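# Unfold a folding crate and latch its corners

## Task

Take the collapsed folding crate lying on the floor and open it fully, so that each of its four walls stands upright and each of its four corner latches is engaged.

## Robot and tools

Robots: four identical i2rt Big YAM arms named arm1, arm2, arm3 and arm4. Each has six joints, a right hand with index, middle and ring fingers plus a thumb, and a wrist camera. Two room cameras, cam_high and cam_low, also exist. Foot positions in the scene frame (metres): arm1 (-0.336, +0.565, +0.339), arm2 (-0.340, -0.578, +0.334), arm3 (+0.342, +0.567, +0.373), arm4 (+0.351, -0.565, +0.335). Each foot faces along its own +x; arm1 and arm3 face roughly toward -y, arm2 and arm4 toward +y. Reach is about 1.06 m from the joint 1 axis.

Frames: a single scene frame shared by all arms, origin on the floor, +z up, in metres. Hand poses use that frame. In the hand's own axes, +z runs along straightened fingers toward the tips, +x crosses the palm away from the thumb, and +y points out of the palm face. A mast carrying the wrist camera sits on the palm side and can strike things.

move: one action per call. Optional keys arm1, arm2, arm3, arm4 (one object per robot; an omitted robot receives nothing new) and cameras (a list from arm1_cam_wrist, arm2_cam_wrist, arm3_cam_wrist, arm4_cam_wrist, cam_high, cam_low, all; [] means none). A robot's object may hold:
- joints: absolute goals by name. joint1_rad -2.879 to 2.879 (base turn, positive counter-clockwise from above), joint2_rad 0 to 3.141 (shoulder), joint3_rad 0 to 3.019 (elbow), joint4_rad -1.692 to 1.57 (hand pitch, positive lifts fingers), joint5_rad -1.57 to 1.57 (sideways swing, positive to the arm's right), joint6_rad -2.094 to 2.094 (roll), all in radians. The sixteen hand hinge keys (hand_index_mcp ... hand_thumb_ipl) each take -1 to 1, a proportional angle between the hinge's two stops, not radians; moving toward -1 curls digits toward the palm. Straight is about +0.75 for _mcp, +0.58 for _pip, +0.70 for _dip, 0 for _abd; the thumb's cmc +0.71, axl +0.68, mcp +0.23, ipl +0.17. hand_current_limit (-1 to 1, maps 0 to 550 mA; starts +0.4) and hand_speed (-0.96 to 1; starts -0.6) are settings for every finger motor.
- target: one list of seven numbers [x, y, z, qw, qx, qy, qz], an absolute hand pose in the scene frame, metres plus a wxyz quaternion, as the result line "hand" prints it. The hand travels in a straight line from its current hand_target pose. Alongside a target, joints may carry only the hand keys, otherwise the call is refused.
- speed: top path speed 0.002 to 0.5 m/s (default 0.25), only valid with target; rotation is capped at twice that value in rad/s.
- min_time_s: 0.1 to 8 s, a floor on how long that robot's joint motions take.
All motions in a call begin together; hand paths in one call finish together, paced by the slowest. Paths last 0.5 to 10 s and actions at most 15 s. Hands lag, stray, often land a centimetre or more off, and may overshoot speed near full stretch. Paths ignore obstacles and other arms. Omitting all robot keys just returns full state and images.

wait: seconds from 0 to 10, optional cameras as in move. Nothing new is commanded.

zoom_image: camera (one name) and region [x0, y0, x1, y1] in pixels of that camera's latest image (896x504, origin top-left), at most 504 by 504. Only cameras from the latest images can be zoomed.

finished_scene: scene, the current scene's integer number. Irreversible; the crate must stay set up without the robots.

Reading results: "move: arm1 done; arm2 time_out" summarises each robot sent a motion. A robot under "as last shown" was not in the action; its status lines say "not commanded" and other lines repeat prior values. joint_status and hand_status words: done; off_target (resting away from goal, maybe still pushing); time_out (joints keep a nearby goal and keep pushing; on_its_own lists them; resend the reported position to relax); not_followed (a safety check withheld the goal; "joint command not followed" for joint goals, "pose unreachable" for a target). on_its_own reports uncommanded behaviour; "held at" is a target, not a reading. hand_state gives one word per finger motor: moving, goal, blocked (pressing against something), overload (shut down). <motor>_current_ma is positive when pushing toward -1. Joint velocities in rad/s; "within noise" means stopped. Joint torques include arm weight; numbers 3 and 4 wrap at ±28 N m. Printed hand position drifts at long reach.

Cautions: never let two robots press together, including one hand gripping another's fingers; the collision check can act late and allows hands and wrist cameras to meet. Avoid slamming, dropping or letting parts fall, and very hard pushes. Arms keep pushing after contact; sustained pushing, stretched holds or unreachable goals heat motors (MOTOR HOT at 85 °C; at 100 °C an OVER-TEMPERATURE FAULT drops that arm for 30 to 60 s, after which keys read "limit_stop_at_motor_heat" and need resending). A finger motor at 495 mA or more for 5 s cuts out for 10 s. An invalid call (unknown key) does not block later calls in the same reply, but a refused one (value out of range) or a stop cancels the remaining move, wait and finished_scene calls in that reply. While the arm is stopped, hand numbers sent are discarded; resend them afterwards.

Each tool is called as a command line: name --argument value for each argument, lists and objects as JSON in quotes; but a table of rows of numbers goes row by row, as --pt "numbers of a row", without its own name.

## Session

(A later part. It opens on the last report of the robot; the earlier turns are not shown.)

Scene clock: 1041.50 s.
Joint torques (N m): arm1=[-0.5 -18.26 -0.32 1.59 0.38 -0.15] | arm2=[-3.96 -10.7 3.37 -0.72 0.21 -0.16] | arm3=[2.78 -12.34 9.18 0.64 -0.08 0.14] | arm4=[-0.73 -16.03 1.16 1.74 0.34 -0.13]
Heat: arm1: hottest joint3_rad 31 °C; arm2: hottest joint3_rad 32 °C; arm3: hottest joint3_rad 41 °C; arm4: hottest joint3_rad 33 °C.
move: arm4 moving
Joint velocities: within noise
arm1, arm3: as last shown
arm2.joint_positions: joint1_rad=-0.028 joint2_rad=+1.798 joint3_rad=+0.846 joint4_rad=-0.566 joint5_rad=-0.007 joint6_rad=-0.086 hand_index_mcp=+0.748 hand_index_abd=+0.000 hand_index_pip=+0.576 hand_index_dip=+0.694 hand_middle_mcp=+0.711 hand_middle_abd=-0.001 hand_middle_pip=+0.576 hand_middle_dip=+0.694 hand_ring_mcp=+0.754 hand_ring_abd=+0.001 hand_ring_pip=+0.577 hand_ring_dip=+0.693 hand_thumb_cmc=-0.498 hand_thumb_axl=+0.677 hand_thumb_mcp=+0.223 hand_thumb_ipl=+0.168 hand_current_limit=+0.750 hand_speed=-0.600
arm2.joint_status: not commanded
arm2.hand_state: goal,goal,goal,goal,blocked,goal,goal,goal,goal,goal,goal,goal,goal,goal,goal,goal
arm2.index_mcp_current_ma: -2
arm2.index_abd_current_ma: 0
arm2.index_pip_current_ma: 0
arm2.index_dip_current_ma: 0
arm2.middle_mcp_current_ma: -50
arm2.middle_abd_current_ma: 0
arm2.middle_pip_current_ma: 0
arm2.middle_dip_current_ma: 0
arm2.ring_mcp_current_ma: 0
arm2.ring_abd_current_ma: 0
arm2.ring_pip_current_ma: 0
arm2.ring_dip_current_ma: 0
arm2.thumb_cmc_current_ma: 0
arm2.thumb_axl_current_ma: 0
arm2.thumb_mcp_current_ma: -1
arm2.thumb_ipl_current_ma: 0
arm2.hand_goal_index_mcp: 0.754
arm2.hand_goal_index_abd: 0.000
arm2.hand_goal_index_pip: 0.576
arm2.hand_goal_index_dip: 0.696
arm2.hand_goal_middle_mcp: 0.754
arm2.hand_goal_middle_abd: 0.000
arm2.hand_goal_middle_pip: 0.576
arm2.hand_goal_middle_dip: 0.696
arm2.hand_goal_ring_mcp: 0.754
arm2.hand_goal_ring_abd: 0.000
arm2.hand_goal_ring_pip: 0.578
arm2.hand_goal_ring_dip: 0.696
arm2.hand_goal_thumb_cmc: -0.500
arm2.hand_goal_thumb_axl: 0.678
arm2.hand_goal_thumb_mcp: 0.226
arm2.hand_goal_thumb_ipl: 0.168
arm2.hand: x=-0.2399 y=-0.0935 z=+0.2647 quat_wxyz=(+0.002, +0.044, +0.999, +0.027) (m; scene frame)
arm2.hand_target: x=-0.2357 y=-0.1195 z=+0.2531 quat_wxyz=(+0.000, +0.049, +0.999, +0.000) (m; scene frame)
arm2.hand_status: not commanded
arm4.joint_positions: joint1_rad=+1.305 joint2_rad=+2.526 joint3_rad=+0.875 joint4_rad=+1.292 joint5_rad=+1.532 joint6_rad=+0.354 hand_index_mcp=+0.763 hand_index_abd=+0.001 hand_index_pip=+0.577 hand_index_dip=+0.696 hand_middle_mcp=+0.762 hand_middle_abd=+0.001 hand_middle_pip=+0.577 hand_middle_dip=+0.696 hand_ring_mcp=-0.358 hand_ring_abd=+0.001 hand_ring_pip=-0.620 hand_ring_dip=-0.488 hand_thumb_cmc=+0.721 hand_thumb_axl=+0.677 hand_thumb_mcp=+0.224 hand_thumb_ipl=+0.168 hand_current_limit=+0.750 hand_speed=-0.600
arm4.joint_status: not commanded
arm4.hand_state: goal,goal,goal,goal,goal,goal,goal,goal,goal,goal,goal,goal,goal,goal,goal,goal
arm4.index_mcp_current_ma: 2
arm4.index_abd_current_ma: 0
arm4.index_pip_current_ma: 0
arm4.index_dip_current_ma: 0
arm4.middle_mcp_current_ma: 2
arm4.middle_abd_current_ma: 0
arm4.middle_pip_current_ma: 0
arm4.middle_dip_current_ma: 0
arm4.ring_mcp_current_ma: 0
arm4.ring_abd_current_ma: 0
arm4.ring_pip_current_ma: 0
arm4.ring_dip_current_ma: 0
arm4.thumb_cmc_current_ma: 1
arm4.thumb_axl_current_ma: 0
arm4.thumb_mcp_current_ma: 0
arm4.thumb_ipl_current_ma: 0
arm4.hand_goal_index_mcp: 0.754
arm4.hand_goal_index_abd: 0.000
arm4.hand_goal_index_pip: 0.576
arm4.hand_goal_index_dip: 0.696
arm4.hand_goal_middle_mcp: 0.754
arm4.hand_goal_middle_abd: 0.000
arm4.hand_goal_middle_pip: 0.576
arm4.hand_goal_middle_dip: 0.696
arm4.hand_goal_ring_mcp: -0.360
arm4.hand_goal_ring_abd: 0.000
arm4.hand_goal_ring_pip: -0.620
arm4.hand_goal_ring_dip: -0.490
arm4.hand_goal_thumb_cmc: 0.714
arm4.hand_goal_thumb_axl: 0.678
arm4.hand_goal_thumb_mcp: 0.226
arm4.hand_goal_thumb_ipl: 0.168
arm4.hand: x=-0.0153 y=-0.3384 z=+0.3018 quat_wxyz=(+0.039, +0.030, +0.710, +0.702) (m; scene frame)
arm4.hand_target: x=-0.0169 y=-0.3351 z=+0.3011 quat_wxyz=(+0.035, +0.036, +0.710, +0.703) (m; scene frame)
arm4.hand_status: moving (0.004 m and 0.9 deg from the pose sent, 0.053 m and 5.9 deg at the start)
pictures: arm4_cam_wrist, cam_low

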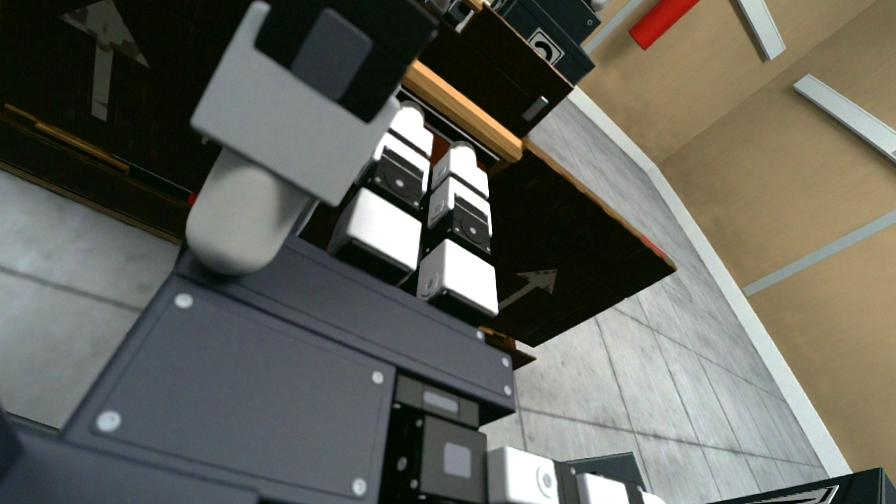

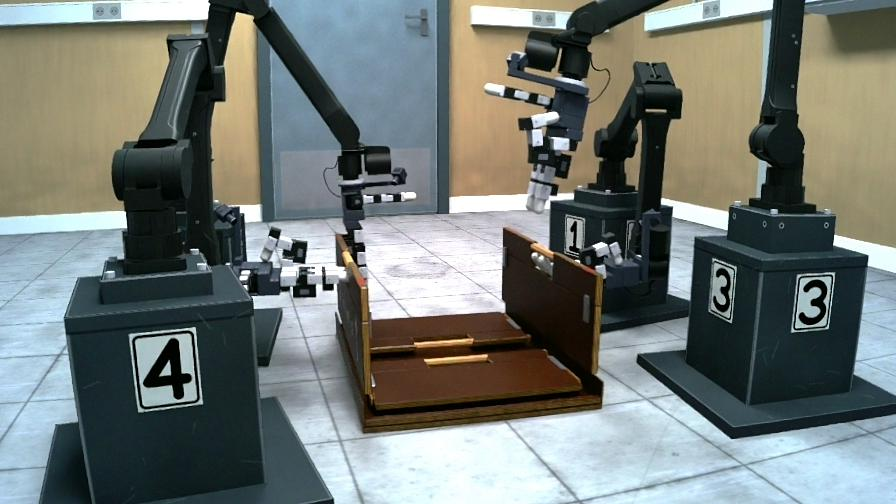

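move --arm4 '{"target": [-0.017, -0.30, 0.300, 0.0345, 0.0345, 0.7063, 0.7063], "speed": 0.06}' --cameras '["arm4_cam_wrist", "cam_low"]'

zoom_image --camera "arm4_cam_wrist" --region '[320, 20, 560, 220]'

zoom_image --camera "cam_low" --region '[180, 200, 400, 420]'

Scene clock: 1048.97 s.
Joint torques (N m): arm1=[-0.56 -18.26 -0.31 1.58 0.38 -0.15] | arm2=[-3.96 -10.52 3.45 -0.77 0.24 -0.14] | arm3=[2.78 -12.28 9.17 0.65 -0.09 0.14] | arm4=[-2.2 -16.15 1.58 2 -0.22 -0.16]
Heat: arm1: hottest joint3_rad 31 °C; arm2: hottest joint3_rad 32 °C; arm3: hottest joint3_rad 41 °C; arm4: hottest joint3_rad 32 °C.
move: arm4 off_target
Joint velocities: within noise
arm1, arm2, arm3: as last shown
arm2.joint_positions: joint1_rad=-0.028 joint2_rad=+1.797 joint3_rad=+0.845 joint4_rad=-0.564 joint5_rad=-0.008 joint6_rad=-0.087 hand_index_mcp=+0.746 hand_index_abd=+0.000 hand_index_pip=+0.576 hand_index_dip=+0.694 hand_middle_mcp=+0.711 hand_middle_abd=-0.001 hand_middle_pip=+0.576 hand_middle_dip=+0.694 hand_ring_mcp=+0.754 hand_ring_abd=+0.001 hand_ring_pip=+0.577 hand_ring_dip=+0.693 hand_thumb_cmc=-0.498 hand_thumb_axl=+0.677 hand_thumb_mcp=+0.223 hand_thumb_ipl=+0.168 hand_current_limit=+0.750 hand_speed=-0.600
arm2.index_mcp_current_ma: -3
arm2.hand: x=-0.2399 y=-0.0934 z=+0.2651 quat_wxyz=(+0.001, +0.044, +0.999, +0.028) (m; scene frame)
arm2.hand_target: x=-0.2357 y=-0.1194 z=+0.2531 quat_wxyz=(+0.000, +0.049, +0.999, +0.000) (m; scene frame)
arm4.joint_positions: joint1_rad=+1.243 joint2_rad=+2.578 joint3_rad=+0.906 joint4_rad=+1.546 joint5_rad=+1.457 joint6_rad=+0.116 hand_index_mcp=+0.763 hand_index_abd=+0.001 hand_index_pip=+0.577 hand_index_dip=+0.696 hand_middle_mcp=+0.763 hand_middle_abd=+0.000 hand_middle_pip=+0.587 hand_middle_dip=+0.696 hand_ring_mcp=-0.358 hand_ring_abd=+0.001 hand_ring_pip=-0.620 hand_ring_dip=-0.488 hand_thumb_cmc=+0.721 hand_thumb_axl=+0.677 hand_thumb_mcp=+0.224 hand_thumb_ipl=+0.168 hand_current_limit=+0.750 hand_speed=-0.600
arm4.joint_status: not commanded
arm4.hand_state: goal,goal,goal,goal,goal,goal,goal,goal,goal,goal,goal,goal,goal,goal,goal,goal
arm4.index_mcp_current_ma: 2
arm4.index_abd_current_ma: 0
arm4.index_pip_current_ma: 0
arm4.index_dip_current_ma: 0
arm4.middle_mcp_current_ma: 2
arm4.middle_abd_current_ma: 0
arm4.middle_pip_current_ma: 3
arm4.middle_dip_current_ma: 0
arm4.ring_mcp_current_ma: 0
arm4.ring_abd_current_ma: 0
arm4.ring_pip_current_ma: 0
arm4.ring_dip_current_ma: 0
arm4.thumb_cmc_current_ma: 1
arm4.thumb_axl_current_ma: 0
arm4.thumb_mcp_current_ma: 0
arm4.thumb_ipl_current_ma: 0
arm4.hand_goal_index_mcp: 0.754
arm4.hand_goal_index_abd: 0.000
arm4.hand_goal_index_pip: 0.576
arm4.hand_goal_index_dip: 0.696
arm4.hand_goal_middle_mcp: 0.754
arm4.hand_goal_middle_abd: 0.000
arm4.hand_goal_middle_pip: 0.576
arm4.hand_goal_middle_dip: 0.696
arm4.hand_goal_ring_mcp: -0.360
arm4.hand_goal_ring_abd: 0.000
arm4.hand_goal_ring_pip: -0.620
arm4.hand_goal_ring_dip: -0.490
arm4.hand_goal_thumb_cmc: 0.714
arm4.hand_goal_thumb_axl: 0.678
arm4.hand_goal_thumb_mcp: 0.226
arm4.hand_goal_thumb_ipl: 0.168
arm4.hand: x=-0.0180 y=-0.3117 z=+0.3011 quat_wxyz=(+0.035, +0.023, +0.711, +0.702) (m; scene frame)
arm4.hand_target: x=-0.0167 y=-0.3003 z=+0.3001 quat_wxyz=(+0.035, +0.035, +0.709, +0.703) (m; scene frame)
arm4.hand_status: off_target (0.012 m and 1.5 deg from the pose sent, 0.039 m and 1.0 deg at the start; a joint's target at an end of its range on 23 of 59 steps)
pictures: arm4_cam_wrist, cam_low

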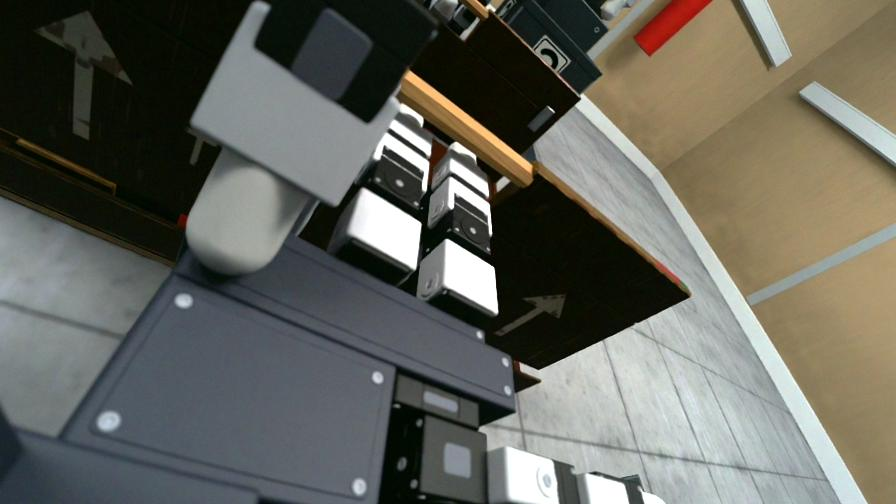

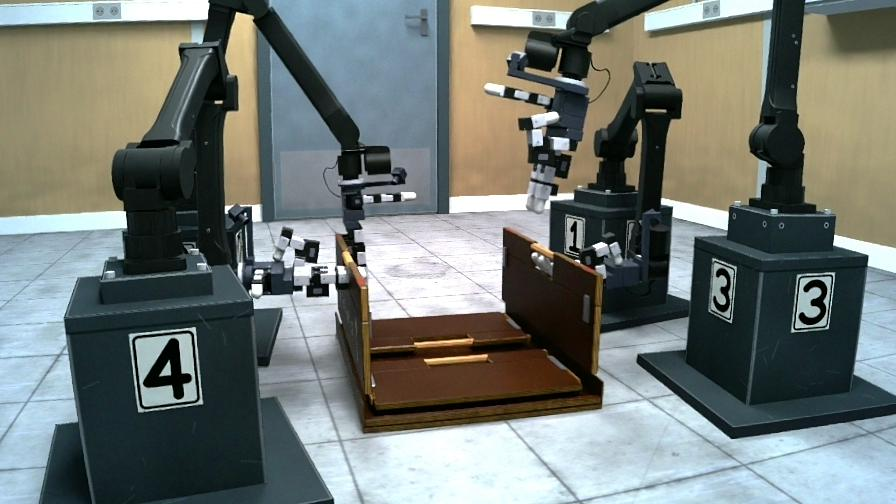

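Scaled by 2.100.

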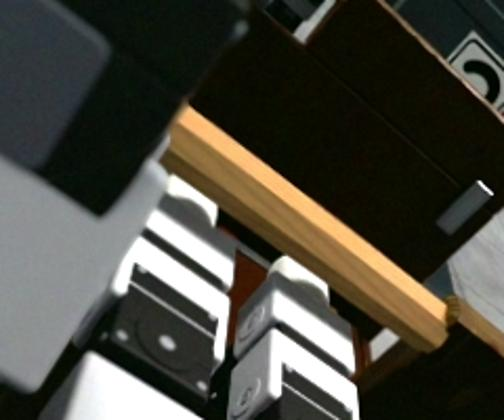

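Scaled by 2.291.

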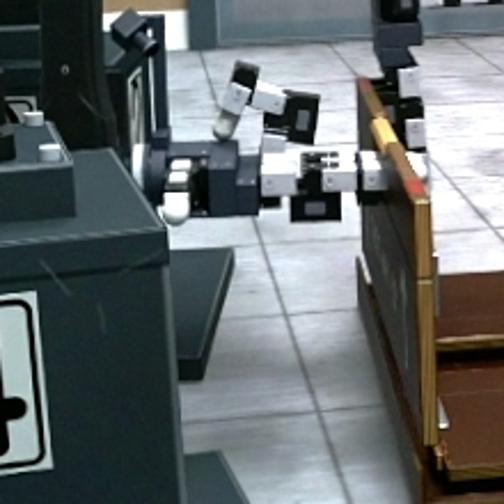

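move --arm4 '{"target": [-0.017, -0.313, 0.288, 0.0345, 0.0345, 0.7063, 0.7063], "speed": 0.06}'

move --arm4 '{"target": [-0.017, -0.300, 0.286, 0.0345, 0.0345, 0.7063, 0.7063], "speed": 0.06, "joints": {"hand_index_dip": 0.3, "hand_middle_dip": 0.3}}' --cameras '["arm4_cam_wrist", "cam_low"]'

zoom_image --camera "arm4_cam_wrist" --region '[320, 20, 560, 220]'

zoom_image --camera "cam_low" --region '[180, 200, 400, 420]'

Scene clock: 1059.33 s.
Joint torques (N m): arm1=[-0.5 -18.26 -0.32 1.57 0.37 -0.16] | arm2=[-3.96 -10.52 3.47 -0.79 0.23 -0.14] | arm3=[2.78 -12.34 9.16 0.66 -0.09 0.14] | arm4=[-0.21 -16.15 0.8 1.81 0.36 0.02]
Heat: arm1: hottest joint3_rad 31 °C; arm2: hottest joint3_rad 31 °C; arm3: hottest joint3_rad 41 °C; arm4: hottest joint3_rad 32 °C.
move: arm4 done
Joint velocities: within noise
arm1.joint_positions: joint1_rad=+1.139 joint2_rad=+2.634 joint3_rad=+0.947 joint4_rad=+1.563 joint5_rad=+1.384 joint6_rad=+0.125 hand_index_mcp=+0.775 hand_index_abd=-0.003 hand_index_pip=+0.586 hand_index_dip=-0.031 hand_middle_mcp=+0.762 hand_middle_abd=-0.005 hand_middle_pip=+0.585 hand_middle_dip=-0.011 hand_ring_mcp=-0.358 hand_ring_abd=+0.001 hand_ring_pip=-0.620 hand_ring_dip=-0.487 hand_thumb_cmc=+0.721 hand_thumb_axl=+0.677 hand_thumb_mcp=+0.226 hand_thumb_ipl=+0.168 hand_current_limit=+0.750 hand_speed=-0.600
arm1.joint_status: not commanded
arm1.hand_state: blocked,goal,goal,goal,goal,goal,goal,blocked,goal,goal,goal,goal,goal,goal,goal,goal
arm1.index_mcp_current_ma: 10
arm1.index_abd_current_ma: 0
arm1.index_pip_current_ma: 2
arm1.index_dip_current_ma: 7
arm1.middle_mcp_current_ma: 2
arm1.middle_abd_current_ma: 0
arm1.middle_pip_current_ma: 2
arm1.middle_dip_current_ma: 28
arm1.ring_mcp_current_ma: 0
arm1.ring_abd_current_ma: 0
arm1.ring_pip_current_ma: 0
arm1.ring_dip_current_ma: 0
arm1.thumb_cmc_current_ma: 1
arm1.thumb_axl_current_ma: 0
arm1.thumb_mcp_current_ma: 0
arm1.thumb_ipl_current_ma: 0
arm1.hand_goal_index_mcp: 0.754
arm1.hand_goal_index_abd: 0.000
arm1.hand_goal_index_pip: 0.576
arm1.hand_goal_index_dip: -0.050
arm1.hand_goal_middle_mcp: 0.754
arm1.hand_goal_middle_abd: 0.000
arm1.hand_goal_middle_pip: 0.576
arm1.hand_goal_middle_dip: -0.050
arm1.hand_goal_ring_mcp: -0.360
arm1.hand_goal_ring_abd: 0.000
arm1.hand_goal_ring_pip: -0.620
arm1.hand_goal_ring_dip: -0.490
arm1.hand_goal_thumb_cmc: 0.714
arm1.hand_goal_thumb_axl: 0.678
arm1.hand_goal_thumb_mcp: 0.226
arm1.hand_goal_thumb_ipl: 0.168
arm1.hand: x=+0.0271 y=+0.2825 z=+0.2877 quat_wxyz=(+0.698, +0.715, -0.032, -0.026) (m; scene frame)
arm1.hand_target: x=+0.0202 y=+0.2781 z=+0.2889 quat_wxyz=(+0.698, +0.714, -0.037, -0.035) (m; scene frame)
arm1.hand_status: not commanded
arm2, arm3: as last shown
arm2.joint_positions: joint1_rad=-0.029 joint2_rad=+1.797 joint3_rad=+0.845 joint4_rad=-0.564 joint5_rad=-0.008 joint6_rad=-0.088 hand_index_mcp=+0.745 hand_index_abd=+0.000 hand_index_pip=+0.576 hand_index_dip=+0.694 hand_middle_mcp=+0.711 hand_middle_abd=-0.001 hand_middle_pip=+0.576 hand_middle_dip=+0.694 hand_ring_mcp=+0.754 hand_ring_abd=+0.001 hand_ring_pip=+0.577 hand_ring_dip=+0.693 hand_thumb_cmc=-0.498 hand_thumb_axl=+0.677 hand_thumb_mcp=+0.223 hand_thumb_ipl=+0.168 hand_current_limit=+0.750 hand_speed=-0.600
arm2.hand: x=-0.2398 y=-0.0931 z=+0.2653 quat_wxyz=(+0.001, +0.043, +0.999, +0.029) (m; scene frame)
arm2.hand_target: x=-0.2356 y=-0.1194 z=+0.2531 quat_wxyz=(+0.000, +0.049, +0.999, +0.000) (m; scene frame)
arm4.joint_positions: joint1_rad=+1.246 joint2_rad=+2.610 joint3_rad=+0.930 joint4_rad=+1.550 joint5_rad=+1.471 joint6_rad=+0.116 hand_index_mcp=+0.763 hand_index_abd=+0.001 hand_index_pip=+0.577 hand_index_dip=+0.696 hand_middle_mcp=+0.752 hand_middle_abd=-0.004 hand_middle_pip=+0.580 hand_middle_dip=+0.696 hand_ring_mcp=-0.358 hand_ring_abd=+0.001 hand_ring_pip=-0.620 hand_ring_dip=-0.488 hand_thumb_cmc=+0.721 hand_thumb_axl=+0.677 hand_thumb_mcp=+0.224 hand_thumb_ipl=+0.168 hand_current_limit=+0.750 hand_speed=-0.600
arm4.joint_status: not commanded
arm4.hand_state: goal,goal,goal,goal,goal,goal,goal,goal,goal,goal,goal,goal,goal,goal,goal,goal
arm4.index_mcp_current_ma: 2
arm4.index_abd_current_ma: 0
arm4.index_pip_current_ma: 0
arm4.index_dip_current_ma: 0
arm4.middle_mcp_current_ma: 0
arm4.middle_abd_current_ma: 0
arm4.middle_pip_current_ma: 0
arm4.middle_dip_current_ma: 0
arm4.ring_mcp_current_ma: 0
arm4.ring_abd_current_ma: 0
arm4.ring_pip_current_ma: 0
arm4.ring_dip_current_ma: 0
arm4.thumb_cmc_current_ma: 1
arm4.thumb_axl_current_ma: 0
arm4.thumb_mcp_current_ma: 0
arm4.thumb_ipl_current_ma: 0
arm4.hand_goal_index_mcp: 0.754
arm4.hand_goal_index_abd: 0.000
arm4.hand_goal_index_pip: 0.576
arm4.hand_goal_index_dip: 0.696
arm4.hand_goal_middle_mcp: 0.754
arm4.hand_goal_middle_abd: 0.000
arm4.hand_goal_middle_pip: 0.576
arm4.hand_goal_middle_dip: 0.696
arm4.hand_goal_ring_mcp: -0.360
arm4.hand_goal_ring_abd: 0.000
arm4.hand_goal_ring_pip: -0.620
arm4.hand_goal_ring_dip: -0.490
arm4.hand_goal_thumb_cmc: 0.714
arm4.hand_goal_thumb_axl: 0.678
arm4.hand_goal_thumb_mcp: 0.226
arm4.hand_goal_thumb_ipl: 0.168
arm4.hand: x=-0.0182 y=-0.3133 z=+0.2900 quat_wxyz=(+0.041, +0.026, +0.710, +0.703) (m; scene frame)
arm4.hand_target: x=-0.0169 y=-0.3130 z=+0.2880 quat_wxyz=(+0.035, +0.035, +0.709, +0.704) (m; scene frame)
arm4.hand_status: done (0.002 m and 1.4 deg from the pose sent, 0.013 m and 1.5 deg at the start; a joint's target at an end of its range on 27 of 34 steps)
pictures: none

Scene clock: 1060.30 s.
Joint torques (N m): arm1=[-0.44 -18.32 -0.31 1.59 0.38 -0.15] | arm2=[-3.96 -10.46 3.47 -0.8 0.23 -0.13] | arm3=[2.84 -12.34 9.17 0.65 -0.08 0.14] | arm4=[-2.49 -16.03 1.43 1.78 -0.39 -0.03]
Heat: arm1: hottest joint3_rad 31 °C; arm2: hottest joint3_rad 31 °C; arm3: hottest joint3_rad 41 °C; arm4: hottest joint3_rad 32 °C.
move: arm4 off_target
Joint velocities: within noise
arm1, arm2: as last shown
arm3.joint_positions: joint1_rad=-0.244 joint2_rad=+1.488 joint3_rad=+1.064 joint4_rad=-0.906 joint5_rad=-0.063 joint6_rad=-0.266 hand_index_mcp=+0.755 hand_index_abd=+0.002 hand_index_pip=+0.574 hand_index_dip=+0.693 hand_middle_mcp=+0.755 hand_middle_abd=+0.002 hand_middle_pip=+0.574 hand_middle_dip=+0.693 hand_ring_mcp=-0.342 hand_ring_abd=+0.000 hand_ring_pip=-0.618 hand_ring_dip=-0.487 hand_thumb_cmc=-0.497 hand_thumb_axl=+0.677 hand_thumb_mcp=+0.223 hand_thumb_ipl=+0.168 hand_current_limit=+0.750 hand_speed=-0.600
arm3.joint_status: not commanded
arm3.hand_state: goal,goal,goal,goal,goal,goal,goal,goal,goal,goal,goal,goal,goal,goal,goal,goal
arm3.index_mcp_current_ma: 0
arm3.index_abd_current_ma: 0
arm3.index_pip_current_ma: 0
arm3.index_dip_current_ma: 0
arm3.middle_mcp_current_ma: 0
arm3.middle_abd_current_ma: 0
arm3.middle_pip_current_ma: 0
arm3.middle_dip_current_ma: 0
arm3.ring_mcp_current_ma: 11
arm3.ring_abd_current_ma: 0
arm3.ring_pip_current_ma: 0
arm3.ring_dip_current_ma: 0
arm3.thumb_cmc_current_ma: 0
arm3.thumb_axl_current_ma: 0
arm3.thumb_mcp_current_ma: -1
arm3.thumb_ipl_current_ma: 0
arm3.hand_goal_index_mcp: 0.754
arm3.hand_goal_index_abd: 0.000
arm3.hand_goal_index_pip: 0.576
arm3.hand_goal_index_dip: 0.696
arm3.hand_goal_middle_mcp: 0.754
arm3.hand_goal_middle_abd: 0.000
arm3.hand_goal_middle_pip: 0.576
arm3.hand_goal_middle_dip: 0.696
arm3.hand_goal_ring_mcp: -0.360
arm3.hand_goal_ring_abd: 0.000
arm3.hand_goal_ring_pip: -0.620
arm3.hand_goal_ring_dip: -0.490
arm3.hand_goal_thumb_cmc: -0.500
arm3.hand_goal_thumb_axl: 0.678
arm3.hand_goal_thumb_mcp: 0.226
arm3.hand_goal_thumb_ipl: 0.168
arm3.hand: x=+0.1548 y=+0.0508 z=+0.5146 quat_wxyz=(+0.128, +0.991, -0.046, -0.006) (m; scene frame)
arm3.hand_target: x=+0.1599 y=+0.0500 z=+0.5201 quat_wxyz=(+0.131, +0.990, -0.048, -0.006) (m; scene frame)
arm3.hand_status: not commanded
arm4.joint_positions: joint1_rad=+1.246 joint2_rad=+2.612 joint3_rad=+0.931 joint4_rad=+1.550 joint5_rad=+1.462 joint6_rad=+0.116 hand_index_mcp=+0.763 hand_index_abd=+0.001 hand_index_pip=+0.577 hand_index_dip=+0.303 hand_middle_mcp=+0.745 hand_middle_abd=+0.009 hand_middle_pip=+0.578 hand_middle_dip=+0.303 hand_ring_mcp=-0.358 hand_ring_abd=+0.001 hand_ring_pip=-0.620 hand_ring_dip=-0.488 hand_thumb_cmc=+0.721 hand_thumb_axl=+0.677 hand_thumb_mcp=+0.224 hand_thumb_ipl=+0.168 hand_current_limit=+0.750 hand_speed=-0.600
arm4.joint_status: all done
arm4.hand_state: goal,goal,goal,goal,goal,goal,goal,goal,goal,goal,goal,goal,goal,goal,goal,goal
arm4.index_mcp_current_ma: 2
arm4.index_abd_current_ma: 0
arm4.index_pip_current_ma: 0
arm4.index_dip_current_ma: 0
arm4.middle_mcp_current_ma: -2
arm4.middle_abd_current_ma: 2
arm4.middle_pip_current_ma: 0
arm4.middle_dip_current_ma: 0
arm4.ring_mcp_current_ma: 0
arm4.ring_abd_current_ma: 0
arm4.ring_pip_current_ma: 0
arm4.ring_dip_current_ma: 0
arm4.thumb_cmc_current_ma: 1
arm4.thumb_axl_current_ma: 0
arm4.thumb_mcp_current_ma: 0
arm4.thumb_ipl_current_ma: 0
arm4.hand_goal_index_mcp: 0.754
arm4.hand_goal_index_abd: 0.000
arm4.hand_goal_index_pip: 0.576
arm4.hand_goal_index_dip: 0.300
arm4.hand_goal_middle_mcp: 0.754
arm4.hand_goal_middle_abd: 0.000
arm4.hand_goal_middle_pip: 0.576
arm4.hand_goal_middle_dip: 0.300
arm4.hand_goal_ring_mcp: -0.360
arm4.hand_goal_ring_abd: 0.000
arm4.hand_goal_ring_pip: -0.620
arm4.hand_goal_ring_dip: -0.490
arm4.hand_goal_thumb_cmc: 0.714
arm4.hand_goal_thumb_axl: 0.678
arm4.hand_goal_thumb_mcp: 0.226
arm4.hand_goal_thumb_ipl: 0.168
arm4.hand: x=-0.0195 y=-0.3129 z=+0.2887 quat_wxyz=(+0.038, +0.022, +0.711, +0.702) (m; scene frame)
arm4.hand_target: x=-0.0166 y=-0.3004 z=+0.2862 quat_wxyz=(+0.035, +0.035, +0.710, +0.703) (m; scene frame)
arm4.hand_status: off_target (0.013 m and 1.7 deg from the pose sent, 0.014 m and 1.4 deg at the start; a joint's target at an end of its range on 27 of 29 steps)
pictures: arm4_cam_wrist, cam_low

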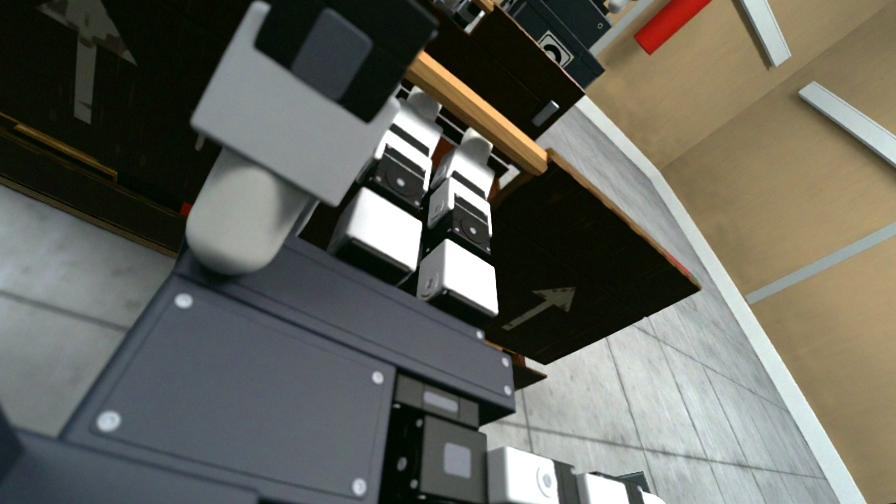

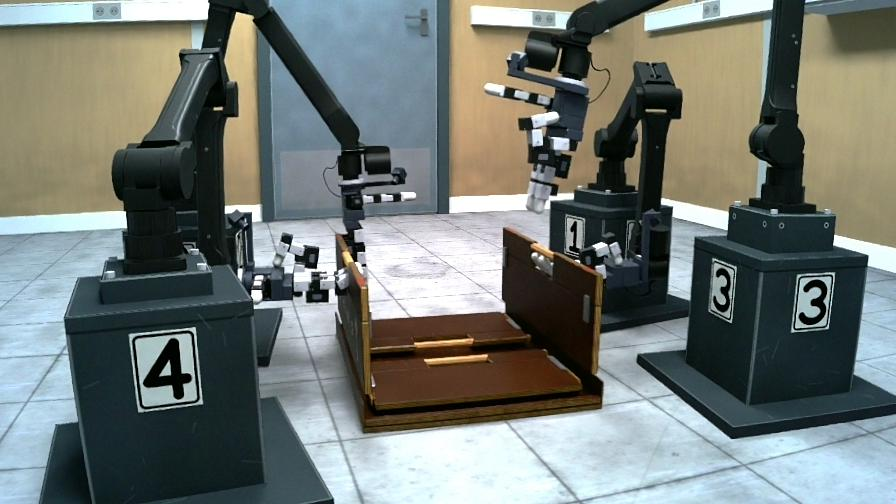

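Scaled by 2.100.

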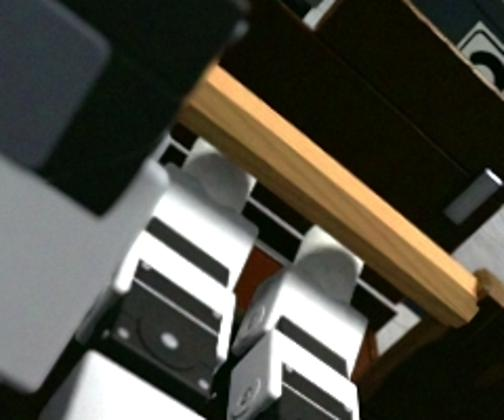

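Scaled by 2.291.

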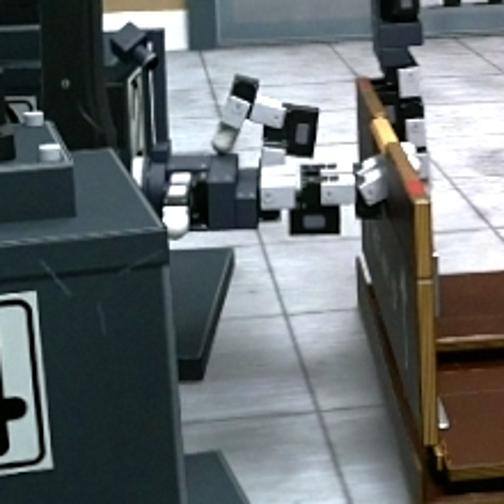

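move --arm4 '{"target": [-0.016, -0.305, 0.286, 0.0345, 0.0345, 0.7063, 0.7063], "speed": 0.06, "joints": {"hand_index_dip": -0.05, "hand_middle_dip": -0.05}}' --cameras '["arm4_cam_wrist", "cam_low"]'

zoom_image --camera "arm4_cam_wrist" --region '[320, 20, 560, 220]'

zoom_image --camera "cam_low" --region '[180, 200, 400, 420]'

Scene clock: 1065.27 s.
Joint torques (N m): arm1=[-0.5 -18.26 -0.34 1.61 0.38 -0.16] | arm2=[-3.9 -10.46 3.45 -0.8 0.23 -0.13] | arm3=[2.78 -12.28 9.16 0.64 -0.08 0.14] | arm4=[-1.55 -15.91 1.11 1.81 0.16 -0.03]
Heat: arm1: hottest joint3_rad 31 °C; arm2: hottest joint3_rad 31 °C; arm3: hottest joint3_rad 41 °C; arm4: hottest joint3_rad 31 °C.
move: arm4 off_target
Joint velocities: within noise
arm1, arm2, arm3: as last shown
arm4.joint_positions: joint1_rad=+1.244 joint2_rad=+2.613 joint3_rad=+0.931 joint4_rad=+1.550 joint5_rad=+1.458 joint6_rad=+0.120 hand_index_mcp=+0.795 hand_index_abd=+0.000 hand_index_pip=+0.606 hand_index_dip=-0.010 hand_middle_mcp=+0.765 hand_middle_abd=-0.001 hand_middle_pip=+0.612 hand_middle_dip=+0.046 hand_ring_mcp=-0.358 hand_ring_abd=+0.001 hand_ring_pip=-0.620 hand_ring_dip=-0.488 hand_thumb_cmc=+0.721 hand_thumb_axl=+0.677 hand_thumb_mcp=+0.224 hand_thumb_ipl=+0.168 hand_current_limit=+0.750 hand_speed=-0.600
arm4.joint_status: hand_index_dip off_target (ended at -0.010, target -0.050); hand_middle_dip off_target (ended at +0.046, target -0.050)
arm4.hand_state: blocked,goal,blocked,blocked,goal,goal,blocked,blocked,goal,goal,goal,goal,goal,goal,goal,goal
arm4.index_mcp_current_ma: 38
arm4.index_abd_current_ma: 0
arm4.index_pip_current_ma: 19
arm4.index_dip_current_ma: 33
arm4.middle_mcp_current_ma: 4
arm4.middle_abd_current_ma: 0
arm4.middle_pip_current_ma: 27
arm4.middle_dip_current_ma: 163
arm4.ring_mcp_current_ma: 0
arm4.ring_abd_current_ma: 0
arm4.ring_pip_current_ma: 0
arm4.ring_dip_current_ma: 0
arm4.thumb_cmc_current_ma: 1
arm4.thumb_axl_current_ma: 0
arm4.thumb_mcp_current_ma: 0
arm4.thumb_ipl_current_ma: 0
arm4.hand_goal_index_mcp: 0.754
arm4.hand_goal_index_abd: 0.000
arm4.hand_goal_index_pip: 0.576
arm4.hand_goal_index_dip: -0.050
arm4.hand_goal_middle_mcp: 0.754
arm4.hand_goal_middle_abd: 0.000
arm4.hand_goal_middle_pip: 0.576
arm4.hand_goal_middle_dip: -0.050
arm4.hand_goal_ring_mcp: -0.360
arm4.hand_goal_ring_abd: 0.000
arm4.hand_goal_ring_pip: -0.620
arm4.hand_goal_ring_dip: -0.490
arm4.hand_goal_thumb_cmc: 0.714
arm4.hand_goal_thumb_axl: 0.678
arm4.hand_goal_thumb_mcp: 0.226
arm4.hand_goal_thumb_ipl: 0.168
arm4.hand: x=-0.0192 y=-0.3121 z=+0.2885 quat_wxyz=(+0.036, +0.023, +0.711, +0.702) (m; scene frame)
arm4.hand_target: x=-0.0159 y=-0.3052 z=+0.2860 quat_wxyz=(+0.035, +0.035, +0.710, +0.703) (m; scene frame)
arm4.hand_status: done (0.008 m and 1.5 deg from the pose sent, 0.009 m and 1.7 deg at the start; a joint's target at an end of its range on 26 of 29 steps)
pictures: arm4_cam_wrist, cam_low

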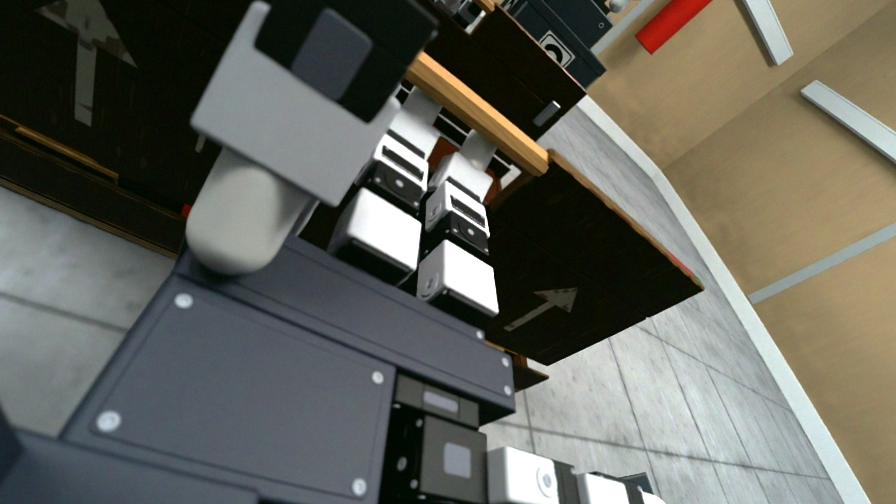

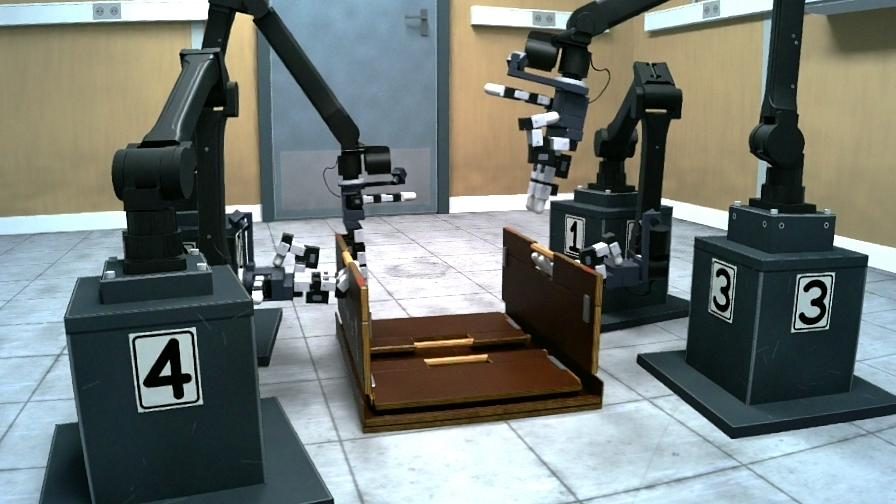

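Scaled by 2.100.

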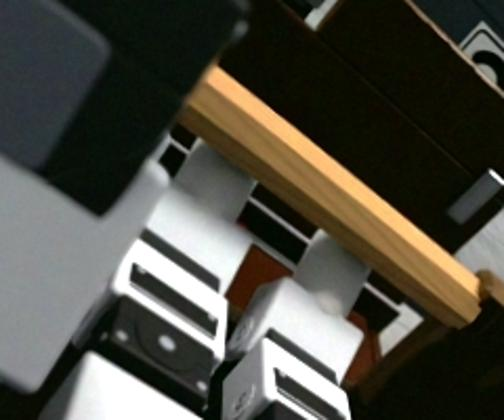

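Scaled by 2.291.

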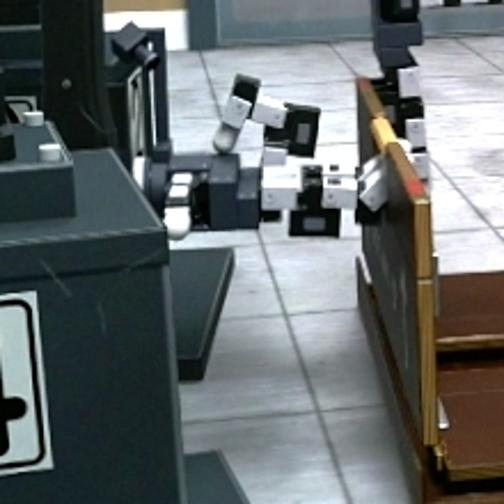

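move --arm2 '{"target": [-0.235, -0.07, 0.265, 0.0, 0.0488, 0.9988, 0.0], "speed": 0.1}' --arm4 '{"joints": {"hand_middle_dip": 0.0}}' --cameras '["cam_high", "cam_low"]'

zoom_image --camera "cam_high" --region '[340, 190, 600, 430]'

zoom_image --camera "cam_low" --region '[300, 200, 640, 440]'

Scene clock: 1069.63 s.
Joint torques (N m): arm1=[-0.5 -18.26 -0.32 1.61 0.38 -0.16] | arm2=[-2.2 -9.47 9.2 -0.46 0.24 0.1] | arm3=[2.73 -12.22 9.14 0.64 -0.08 0.14] | arm4=[-1.49 -15.91 1.1 1.76 0.15 -0.04]
Heat: arm1: hottest joint2_rad 30 °C; arm2: hottest joint3_rad 31 °C; arm3: hottest joint3_rad 41 °C; arm4: hottest joint3_rad 31 °C.
move: arm2 off_target; arm4 off_target
Joint velocities: within noise
arm1, arm3: as last shown
arm2.joint_positions: joint1_rad=-0.029 joint2_rad=+1.830 joint3_rad=+0.921 joint4_rad=-0.670 joint5_rad=-0.007 joint6_rad=-0.088 hand_index_mcp=+0.750 hand_index_abd=+0.000 hand_index_pip=+0.576 hand_index_dip=+0.694 hand_middle_mcp=+0.742 hand_middle_abd=-0.001 hand_middle_pip=+0.576 hand_middle_dip=+0.694 hand_ring_mcp=+0.754 hand_ring_abd=+0.001 hand_ring_pip=+0.577 hand_ring_dip=+0.693 hand_thumb_cmc=-0.498 hand_thumb_axl=+0.677 hand_thumb_mcp=+0.223 hand_thumb_ipl=+0.168 hand_current_limit=+0.750 hand_speed=-0.600
arm2.joint_status: not commanded
arm2.hand_state: goal,goal,goal,goal,goal,goal,goal,goal,goal,goal,goal,goal,goal,goal,goal,goal
arm2.index_mcp_current_ma: -1
arm2.index_abd_current_ma: 0
arm2.index_pip_current_ma: 0
arm2.index_dip_current_ma: 0
arm2.middle_mcp_current_ma: -5
arm2.middle_abd_current_ma: 0
arm2.middle_pip_current_ma: 0
arm2.middle_dip_current_ma: 0
arm2.ring_mcp_current_ma: 0
arm2.ring_abd_current_ma: 0
arm2.ring_pip_current_ma: 0
arm2.ring_dip_current_ma: 0
arm2.thumb_cmc_current_ma: 0
arm2.thumb_axl_current_ma: 0
arm2.thumb_mcp_current_ma: -1
arm2.thumb_ipl_current_ma: 0
arm2.hand_goal_index_mcp: 0.754
arm2.hand_goal_index_abd: 0.000
arm2.hand_goal_index_pip: 0.576
arm2.hand_goal_index_dip: 0.696
arm2.hand_goal_middle_mcp: 0.754
arm2.hand_goal_middle_abd: 0.000
arm2.hand_goal_middle_pip: 0.576
arm2.hand_goal_middle_dip: 0.696
arm2.hand_goal_ring_mcp: 0.754
arm2.hand_goal_ring_abd: 0.000
arm2.hand_goal_ring_pip: 0.578
arm2.hand_goal_ring_dip: 0.696
arm2.hand_goal_thumb_cmc: -0.500
arm2.hand_goal_thumb_axl: 0.678
arm2.hand_goal_thumb_mcp: 0.226
arm2.hand_goal_thumb_ipl: 0.168
arm2.hand: x=-0.2381 y=-0.0840 z=+0.2641 quat_wxyz=(-0.002, +0.043, +0.999, -0.003) (m; scene frame)
arm2.hand_target: x=-0.2350 y=-0.0705 z=+0.2653 quat_wxyz=(+0.000, +0.049, +0.999, +0.000) (m; scene frame)
arm2.hand_status: off_target (0.014 m and 0.8 deg from the pose sent, 0.024 m and 3.3 deg at the start)
arm4.joint_positions: joint1_rad=+1.244 joint2_rad=+2.613 joint3_rad=+0.931 joint4_rad=+1.550 joint5_rad=+1.458 joint6_rad=+0.120 hand_index_mcp=+0.795 hand_index_abd=+0.000 hand_index_pip=+0.606 hand_index_dip=-0.011 hand_middle_mcp=+0.765 hand_middle_abd=-0.001 hand_middle_pip=+0.612 hand_middle_dip=+0.048 hand_ring_mcp=-0.358 hand_ring_abd=+0.001 hand_ring_pip=-0.620 hand_ring_dip=-0.488 hand_thumb_cmc=+0.721 hand_thumb_axl=+0.677 hand_thumb_mcp=+0.224 hand_thumb_ipl=+0.168 hand_current_limit=+0.750 hand_speed=-0.600
arm4.joint_status: hand_middle_dip off_target (ended at +0.048, target +0.000)
arm4.hand_state: blocked,goal,blocked,blocked,goal,goal,blocked,blocked,goal,goal,goal,goal,goal,goal,goal,goal
arm4.index_mcp_current_ma: 38
arm4.index_abd_current_ma: 0
arm4.index_pip_current_ma: 19
arm4.index_dip_current_ma: 32
arm4.middle_mcp_current_ma: 4
arm4.middle_abd_current_ma: 0
arm4.middle_pip_current_ma: 27
arm4.middle_dip_current_ma: 46
arm4.ring_mcp_current_ma: 0
arm4.ring_abd_current_ma: 0
arm4.ring_pip_current_ma: 0
arm4.ring_dip_current_ma: 0
arm4.thumb_cmc_current_ma: 1
arm4.thumb_axl_current_ma: 0
arm4.thumb_mcp_current_ma: 0
arm4.thumb_ipl_current_ma: 0
arm4.hand_goal_index_mcp: 0.754
arm4.hand_goal_index_abd: 0.000
arm4.hand_goal_index_pip: 0.576
arm4.hand_goal_index_dip: -0.050
arm4.hand_goal_middle_mcp: 0.754
arm4.hand_goal_middle_abd: 0.000
arm4.hand_goal_middle_pip: 0.576
arm4.hand_goal_middle_dip: 0.000
arm4.hand_goal_ring_mcp: -0.360
arm4.hand_goal_ring_abd: 0.000
arm4.hand_goal_ring_pip: -0.620
arm4.hand_goal_ring_dip: -0.490
arm4.hand_goal_thumb_cmc: 0.714
arm4.hand_goal_thumb_axl: 0.678
arm4.hand_goal_thumb_mcp: 0.226
arm4.hand_goal_thumb_ipl: 0.168
arm4.hand: x=-0.0192 y=-0.3121 z=+0.2885 quat_wxyz=(+0.036, +0.023, +0.711, +0.702) (m; scene frame)
arm4.hand_target: x=-0.0159 y=-0.3052 z=+0.2860 quat_wxyz=(+0.035, +0.035, +0.710, +0.703) (m; scene frame)
arm4.hand_status: not commanded
pictures: cam_high, cam_low

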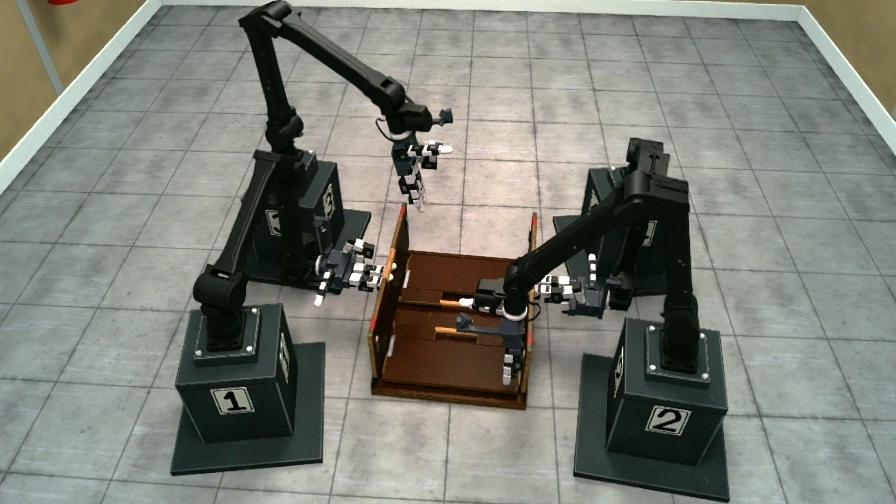

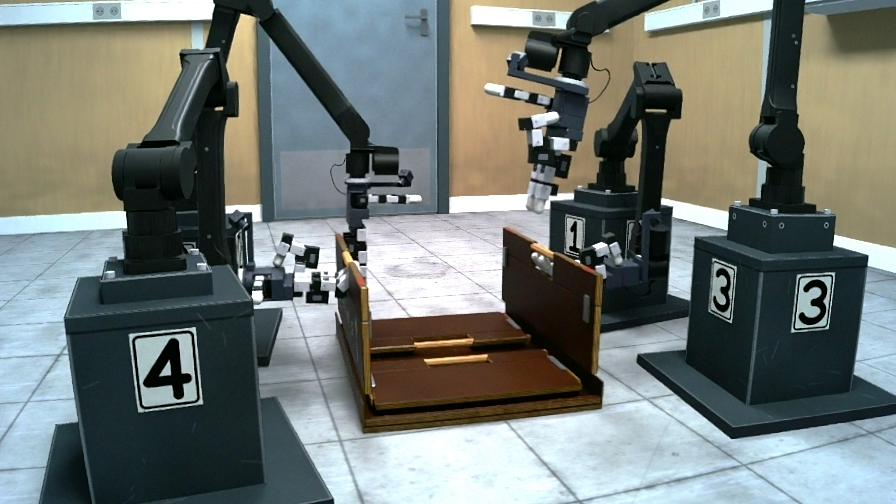

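Scaled by 1.938.

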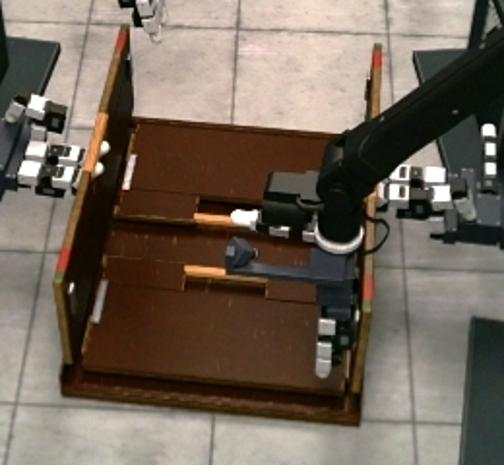

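Scaled by 1.482.

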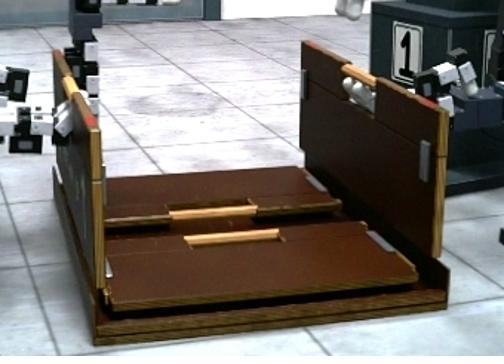

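move --arm2 '{"target": [-0.22, -0.05, 0.45, 0.0, 0.0488, 0.9988, 0.0], "speed": 0.2, "joints": {"hand_ring_mcp": -0.36, "hand_ring_pip": -0.62, "hand_ring_dip": -0.49}}' --cameras '["cam_low"]'

move --arm2 '{"target": [0.0, -0.03, 0.45, 0.0, 0.7408, 0.6717, 0.0], "speed": 0.4}' --cameras '["cam_low", "cam_high", "arm2_cam_wrist"]'

Scene clock: 1102.57 s.
Joint torques (N m): arm1=[-0.5 -18.2 -0.29 1.59 0.38 -0.16] | arm2=[-3.25 -10.4 12.75 -0.24 0.2 -0.19] | arm3=[2.84 -12.28 9.16 0.64 -0.09 0.14] | arm4=[-1.38 -15.85 1.11 1.78 0.15 -0.03]
Heat: arm1: hottest joint2_rad 31 °C; arm2: hottest joint3_rad 32 °C; arm3: hottest joint3_rad 41 °C; arm4: hottest joint3_rad 30 °C.
move: arm2 off_target
Joint velocities: within noise
arm1, arm3, arm4: as last shown
arm2.joint_positions: joint1_rad=-0.042 joint2_rad=+1.596 joint3_rad=+1.161 joint4_rad=-1.178 joint5_rad=-0.006 joint6_rad=-0.088 hand_index_mcp=+0.748 hand_index_abd=+0.000 hand_index_pip=+0.576 hand_index_dip=+0.694 hand_middle_mcp=+0.749 hand_middle_abd=-0.001 hand_middle_pip=+0.576 hand_middle_dip=+0.694 hand_ring_mcp=-0.342 hand_ring_abd=+0.001 hand_ring_pip=-0.616 hand_ring_dip=-0.488 hand_thumb_cmc=-0.498 hand_thumb_axl=+0.677 hand_thumb_mcp=+0.223 hand_thumb_ipl=+0.168 hand_current_limit=+0.750 hand_speed=-0.600
arm2.joint_status: all done
arm2.hand_state: goal,goal,goal,goal,goal,goal,goal,goal,goal,goal,goal,goal,goal,goal,goal,goal
arm2.index_mcp_current_ma: -2
arm2.index_abd_current_ma: 0
arm2.index_pip_current_ma: 0
arm2.index_dip_current_ma: 0
arm2.middle_mcp_current_ma: -1
arm2.middle_abd_current_ma: 0
arm2.middle_pip_current_ma: 0
arm2.middle_dip_current_ma: 0
arm2.ring_mcp_current_ma: 11
arm2.ring_abd_current_ma: 0
arm2.ring_pip_current_ma: 1
arm2.ring_dip_current_ma: 0
arm2.thumb_cmc_current_ma: 0
arm2.thumb_axl_current_ma: 0
arm2.thumb_mcp_current_ma: -1
arm2.thumb_ipl_current_ma: 0
arm2.hand_goal_index_mcp: 0.754
arm2.hand_goal_index_abd: 0.000
arm2.hand_goal_index_pip: 0.576
arm2.hand_goal_index_dip: 0.696
arm2.hand_goal_middle_mcp: 0.754
arm2.hand_goal_middle_abd: 0.000
arm2.hand_goal_middle_pip: 0.576
arm2.hand_goal_middle_dip: 0.696
arm2.hand_goal_ring_mcp: -0.360
arm2.hand_goal_ring_abd: 0.000
arm2.hand_goal_ring_pip: -0.620
arm2.hand_goal_ring_dip: -0.490
arm2.hand_goal_thumb_cmc: -0.500
arm2.hand_goal_thumb_axl: 0.678
arm2.hand_goal_thumb_mcp: 0.226
arm2.hand_goal_thumb_ipl: 0.168
arm2.hand: x=-0.2283 y=-0.0681 z=+0.4300 quat_wxyz=(-0.004, +0.050, +0.999, -0.020) (m; scene frame)
arm2.hand_target: x=-0.2202 y=-0.0511 z=+0.4503 quat_wxyz=(+0.000, +0.049, +0.999, +0.000) (m; scene frame)
arm2.hand_status: off_target (0.028 m and 2.3 deg from the pose sent, 0.190 m and 0.8 deg at the start)
pictures: cam_low

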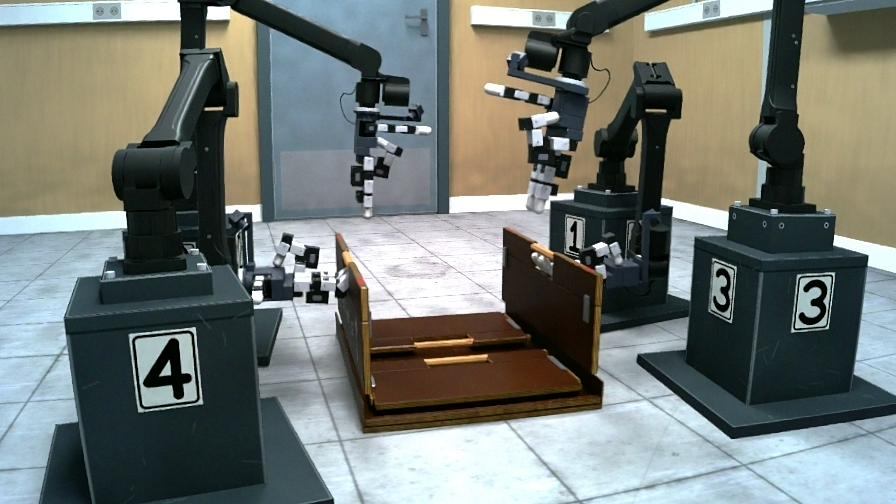

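Scene clock: 1105.63 s.
Joint torques (N m): arm1=[-0.5 -18.26 -0.32 1.59 0.38 -0.16] | arm2=[-2.67 -14.1 13.89 -0.4 0.39 0.11] | arm3=[2.78 -12.28 9.17 0.65 -0.08 0.14] | arm4=[-1.32 -16.09 1.11 1.8 0.14 -0.03]
Heat: arm1: hottest joint2_rad 31 °C; arm2: hottest joint3_rad 33 °C; arm3: hottest joint3_rad 41 °C; arm4: hottest joint3_rad 30 °C.
move: arm2 off_target
Joint velocities: within noise
arm1, arm3, arm4: as last shown
arm2.joint_positions: joint1_rad=-0.269 joint2_rad=+2.027 joint3_rad=+1.807 joint4_rad=-1.375 joint5_rad=-0.006 joint6_rad=+1.232 hand_index_mcp=+0.749 hand_index_abd=+0.000 hand_index_pip=+0.576 hand_index_dip=+0.694 hand_middle_mcp=+0.749 hand_middle_abd=-0.001 hand_middle_pip=+0.576 hand_middle_dip=+0.694 hand_ring_mcp=-0.342 hand_ring_abd=+0.001 hand_ring_pip=-0.616 hand_ring_dip=-0.488 hand_thumb_cmc=-0.498 hand_thumb_axl=+0.677 hand_thumb_mcp=+0.223 hand_thumb_ipl=+0.168 hand_current_limit=+0.750 hand_speed=-0.600
arm2.joint_status: not commanded
arm2.hand_state: goal,goal,goal,goal,goal,goal,goal,goal,goal,goal,goal,goal,goal,goal,goal,goal
arm2.index_mcp_current_ma: -1
arm2.index_abd_current_ma: 0
arm2.index_pip_current_ma: 0
arm2.index_dip_current_ma: 0
arm2.middle_mcp_current_ma: -1
arm2.middle_abd_current_ma: 0
arm2.middle_pip_current_ma: 0
arm2.middle_dip_current_ma: 0
arm2.ring_mcp_current_ma: 11
arm2.ring_abd_current_ma: 0
arm2.ring_pip_current_ma: 1
arm2.ring_dip_current_ma: 0
arm2.thumb_cmc_current_ma: 0
arm2.thumb_axl_current_ma: 0
arm2.thumb_mcp_current_ma: -1
arm2.thumb_ipl_current_ma: 0
arm2.hand_goal_index_mcp: 0.754
arm2.hand_goal_index_abd: 0.000
arm2.hand_goal_index_pip: 0.576
arm2.hand_goal_index_dip: 0.696
arm2.hand_goal_middle_mcp: 0.754
arm2.hand_goal_middle_abd: 0.000
arm2.hand_goal_middle_pip: 0.576
arm2.hand_goal_middle_dip: 0.696
arm2.hand_goal_ring_mcp: -0.360
arm2.hand_goal_ring_abd: 0.000
arm2.hand_goal_ring_pip: -0.620
arm2.hand_goal_ring_dip: -0.490
arm2.hand_goal_thumb_cmc: -0.500
arm2.hand_goal_thumb_axl: 0.678
arm2.hand_goal_thumb_mcp: 0.226
arm2.hand_goal_thumb_ipl: 0.168
arm2.hand: x=-0.0090 y=-0.0429 z=+0.4445 quat_wxyz=(+0.003, +0.734, +0.679, -0.010) (m; scene frame)
arm2.hand_target: x=-0.0004 y=-0.0307 z=+0.4500 quat_wxyz=(+0.000, +0.741, +0.672, +0.001) (m; scene frame)
arm2.hand_status: off_target (0.017 m and 1.7 deg from the pose sent, 0.232 m and 89.8 deg at the start)
pictures: arm2_cam_wrist, cam_high, cam_low

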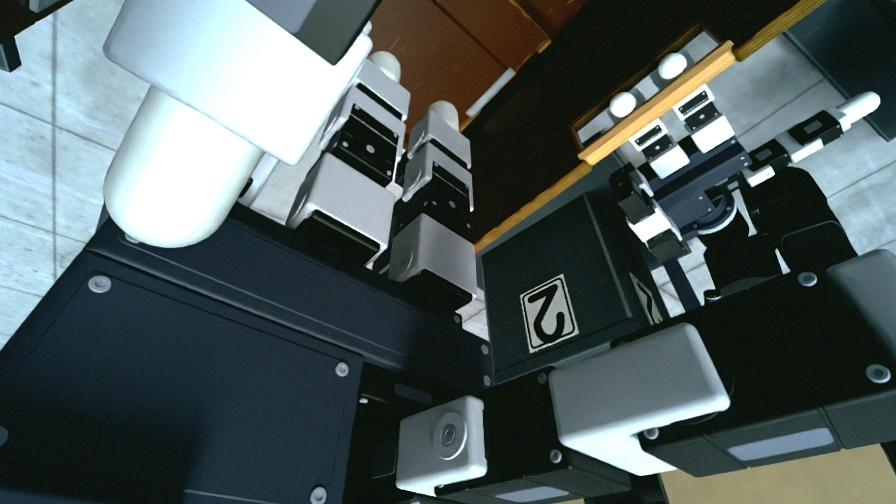

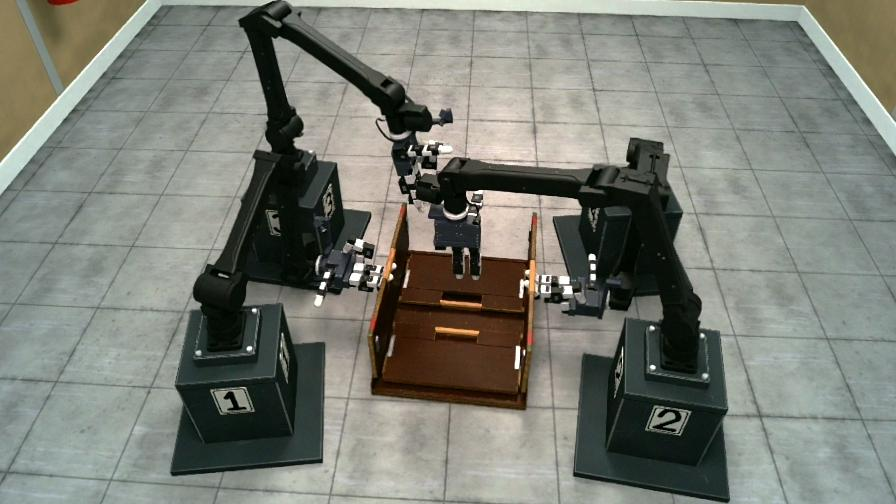

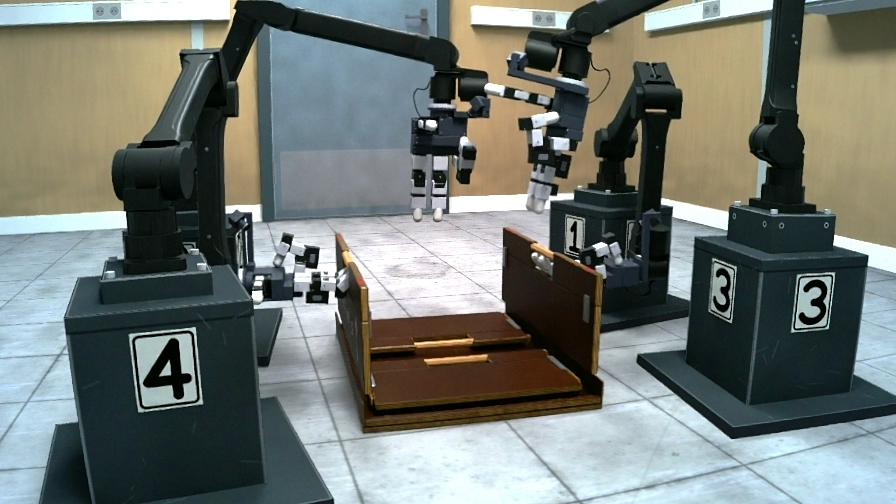

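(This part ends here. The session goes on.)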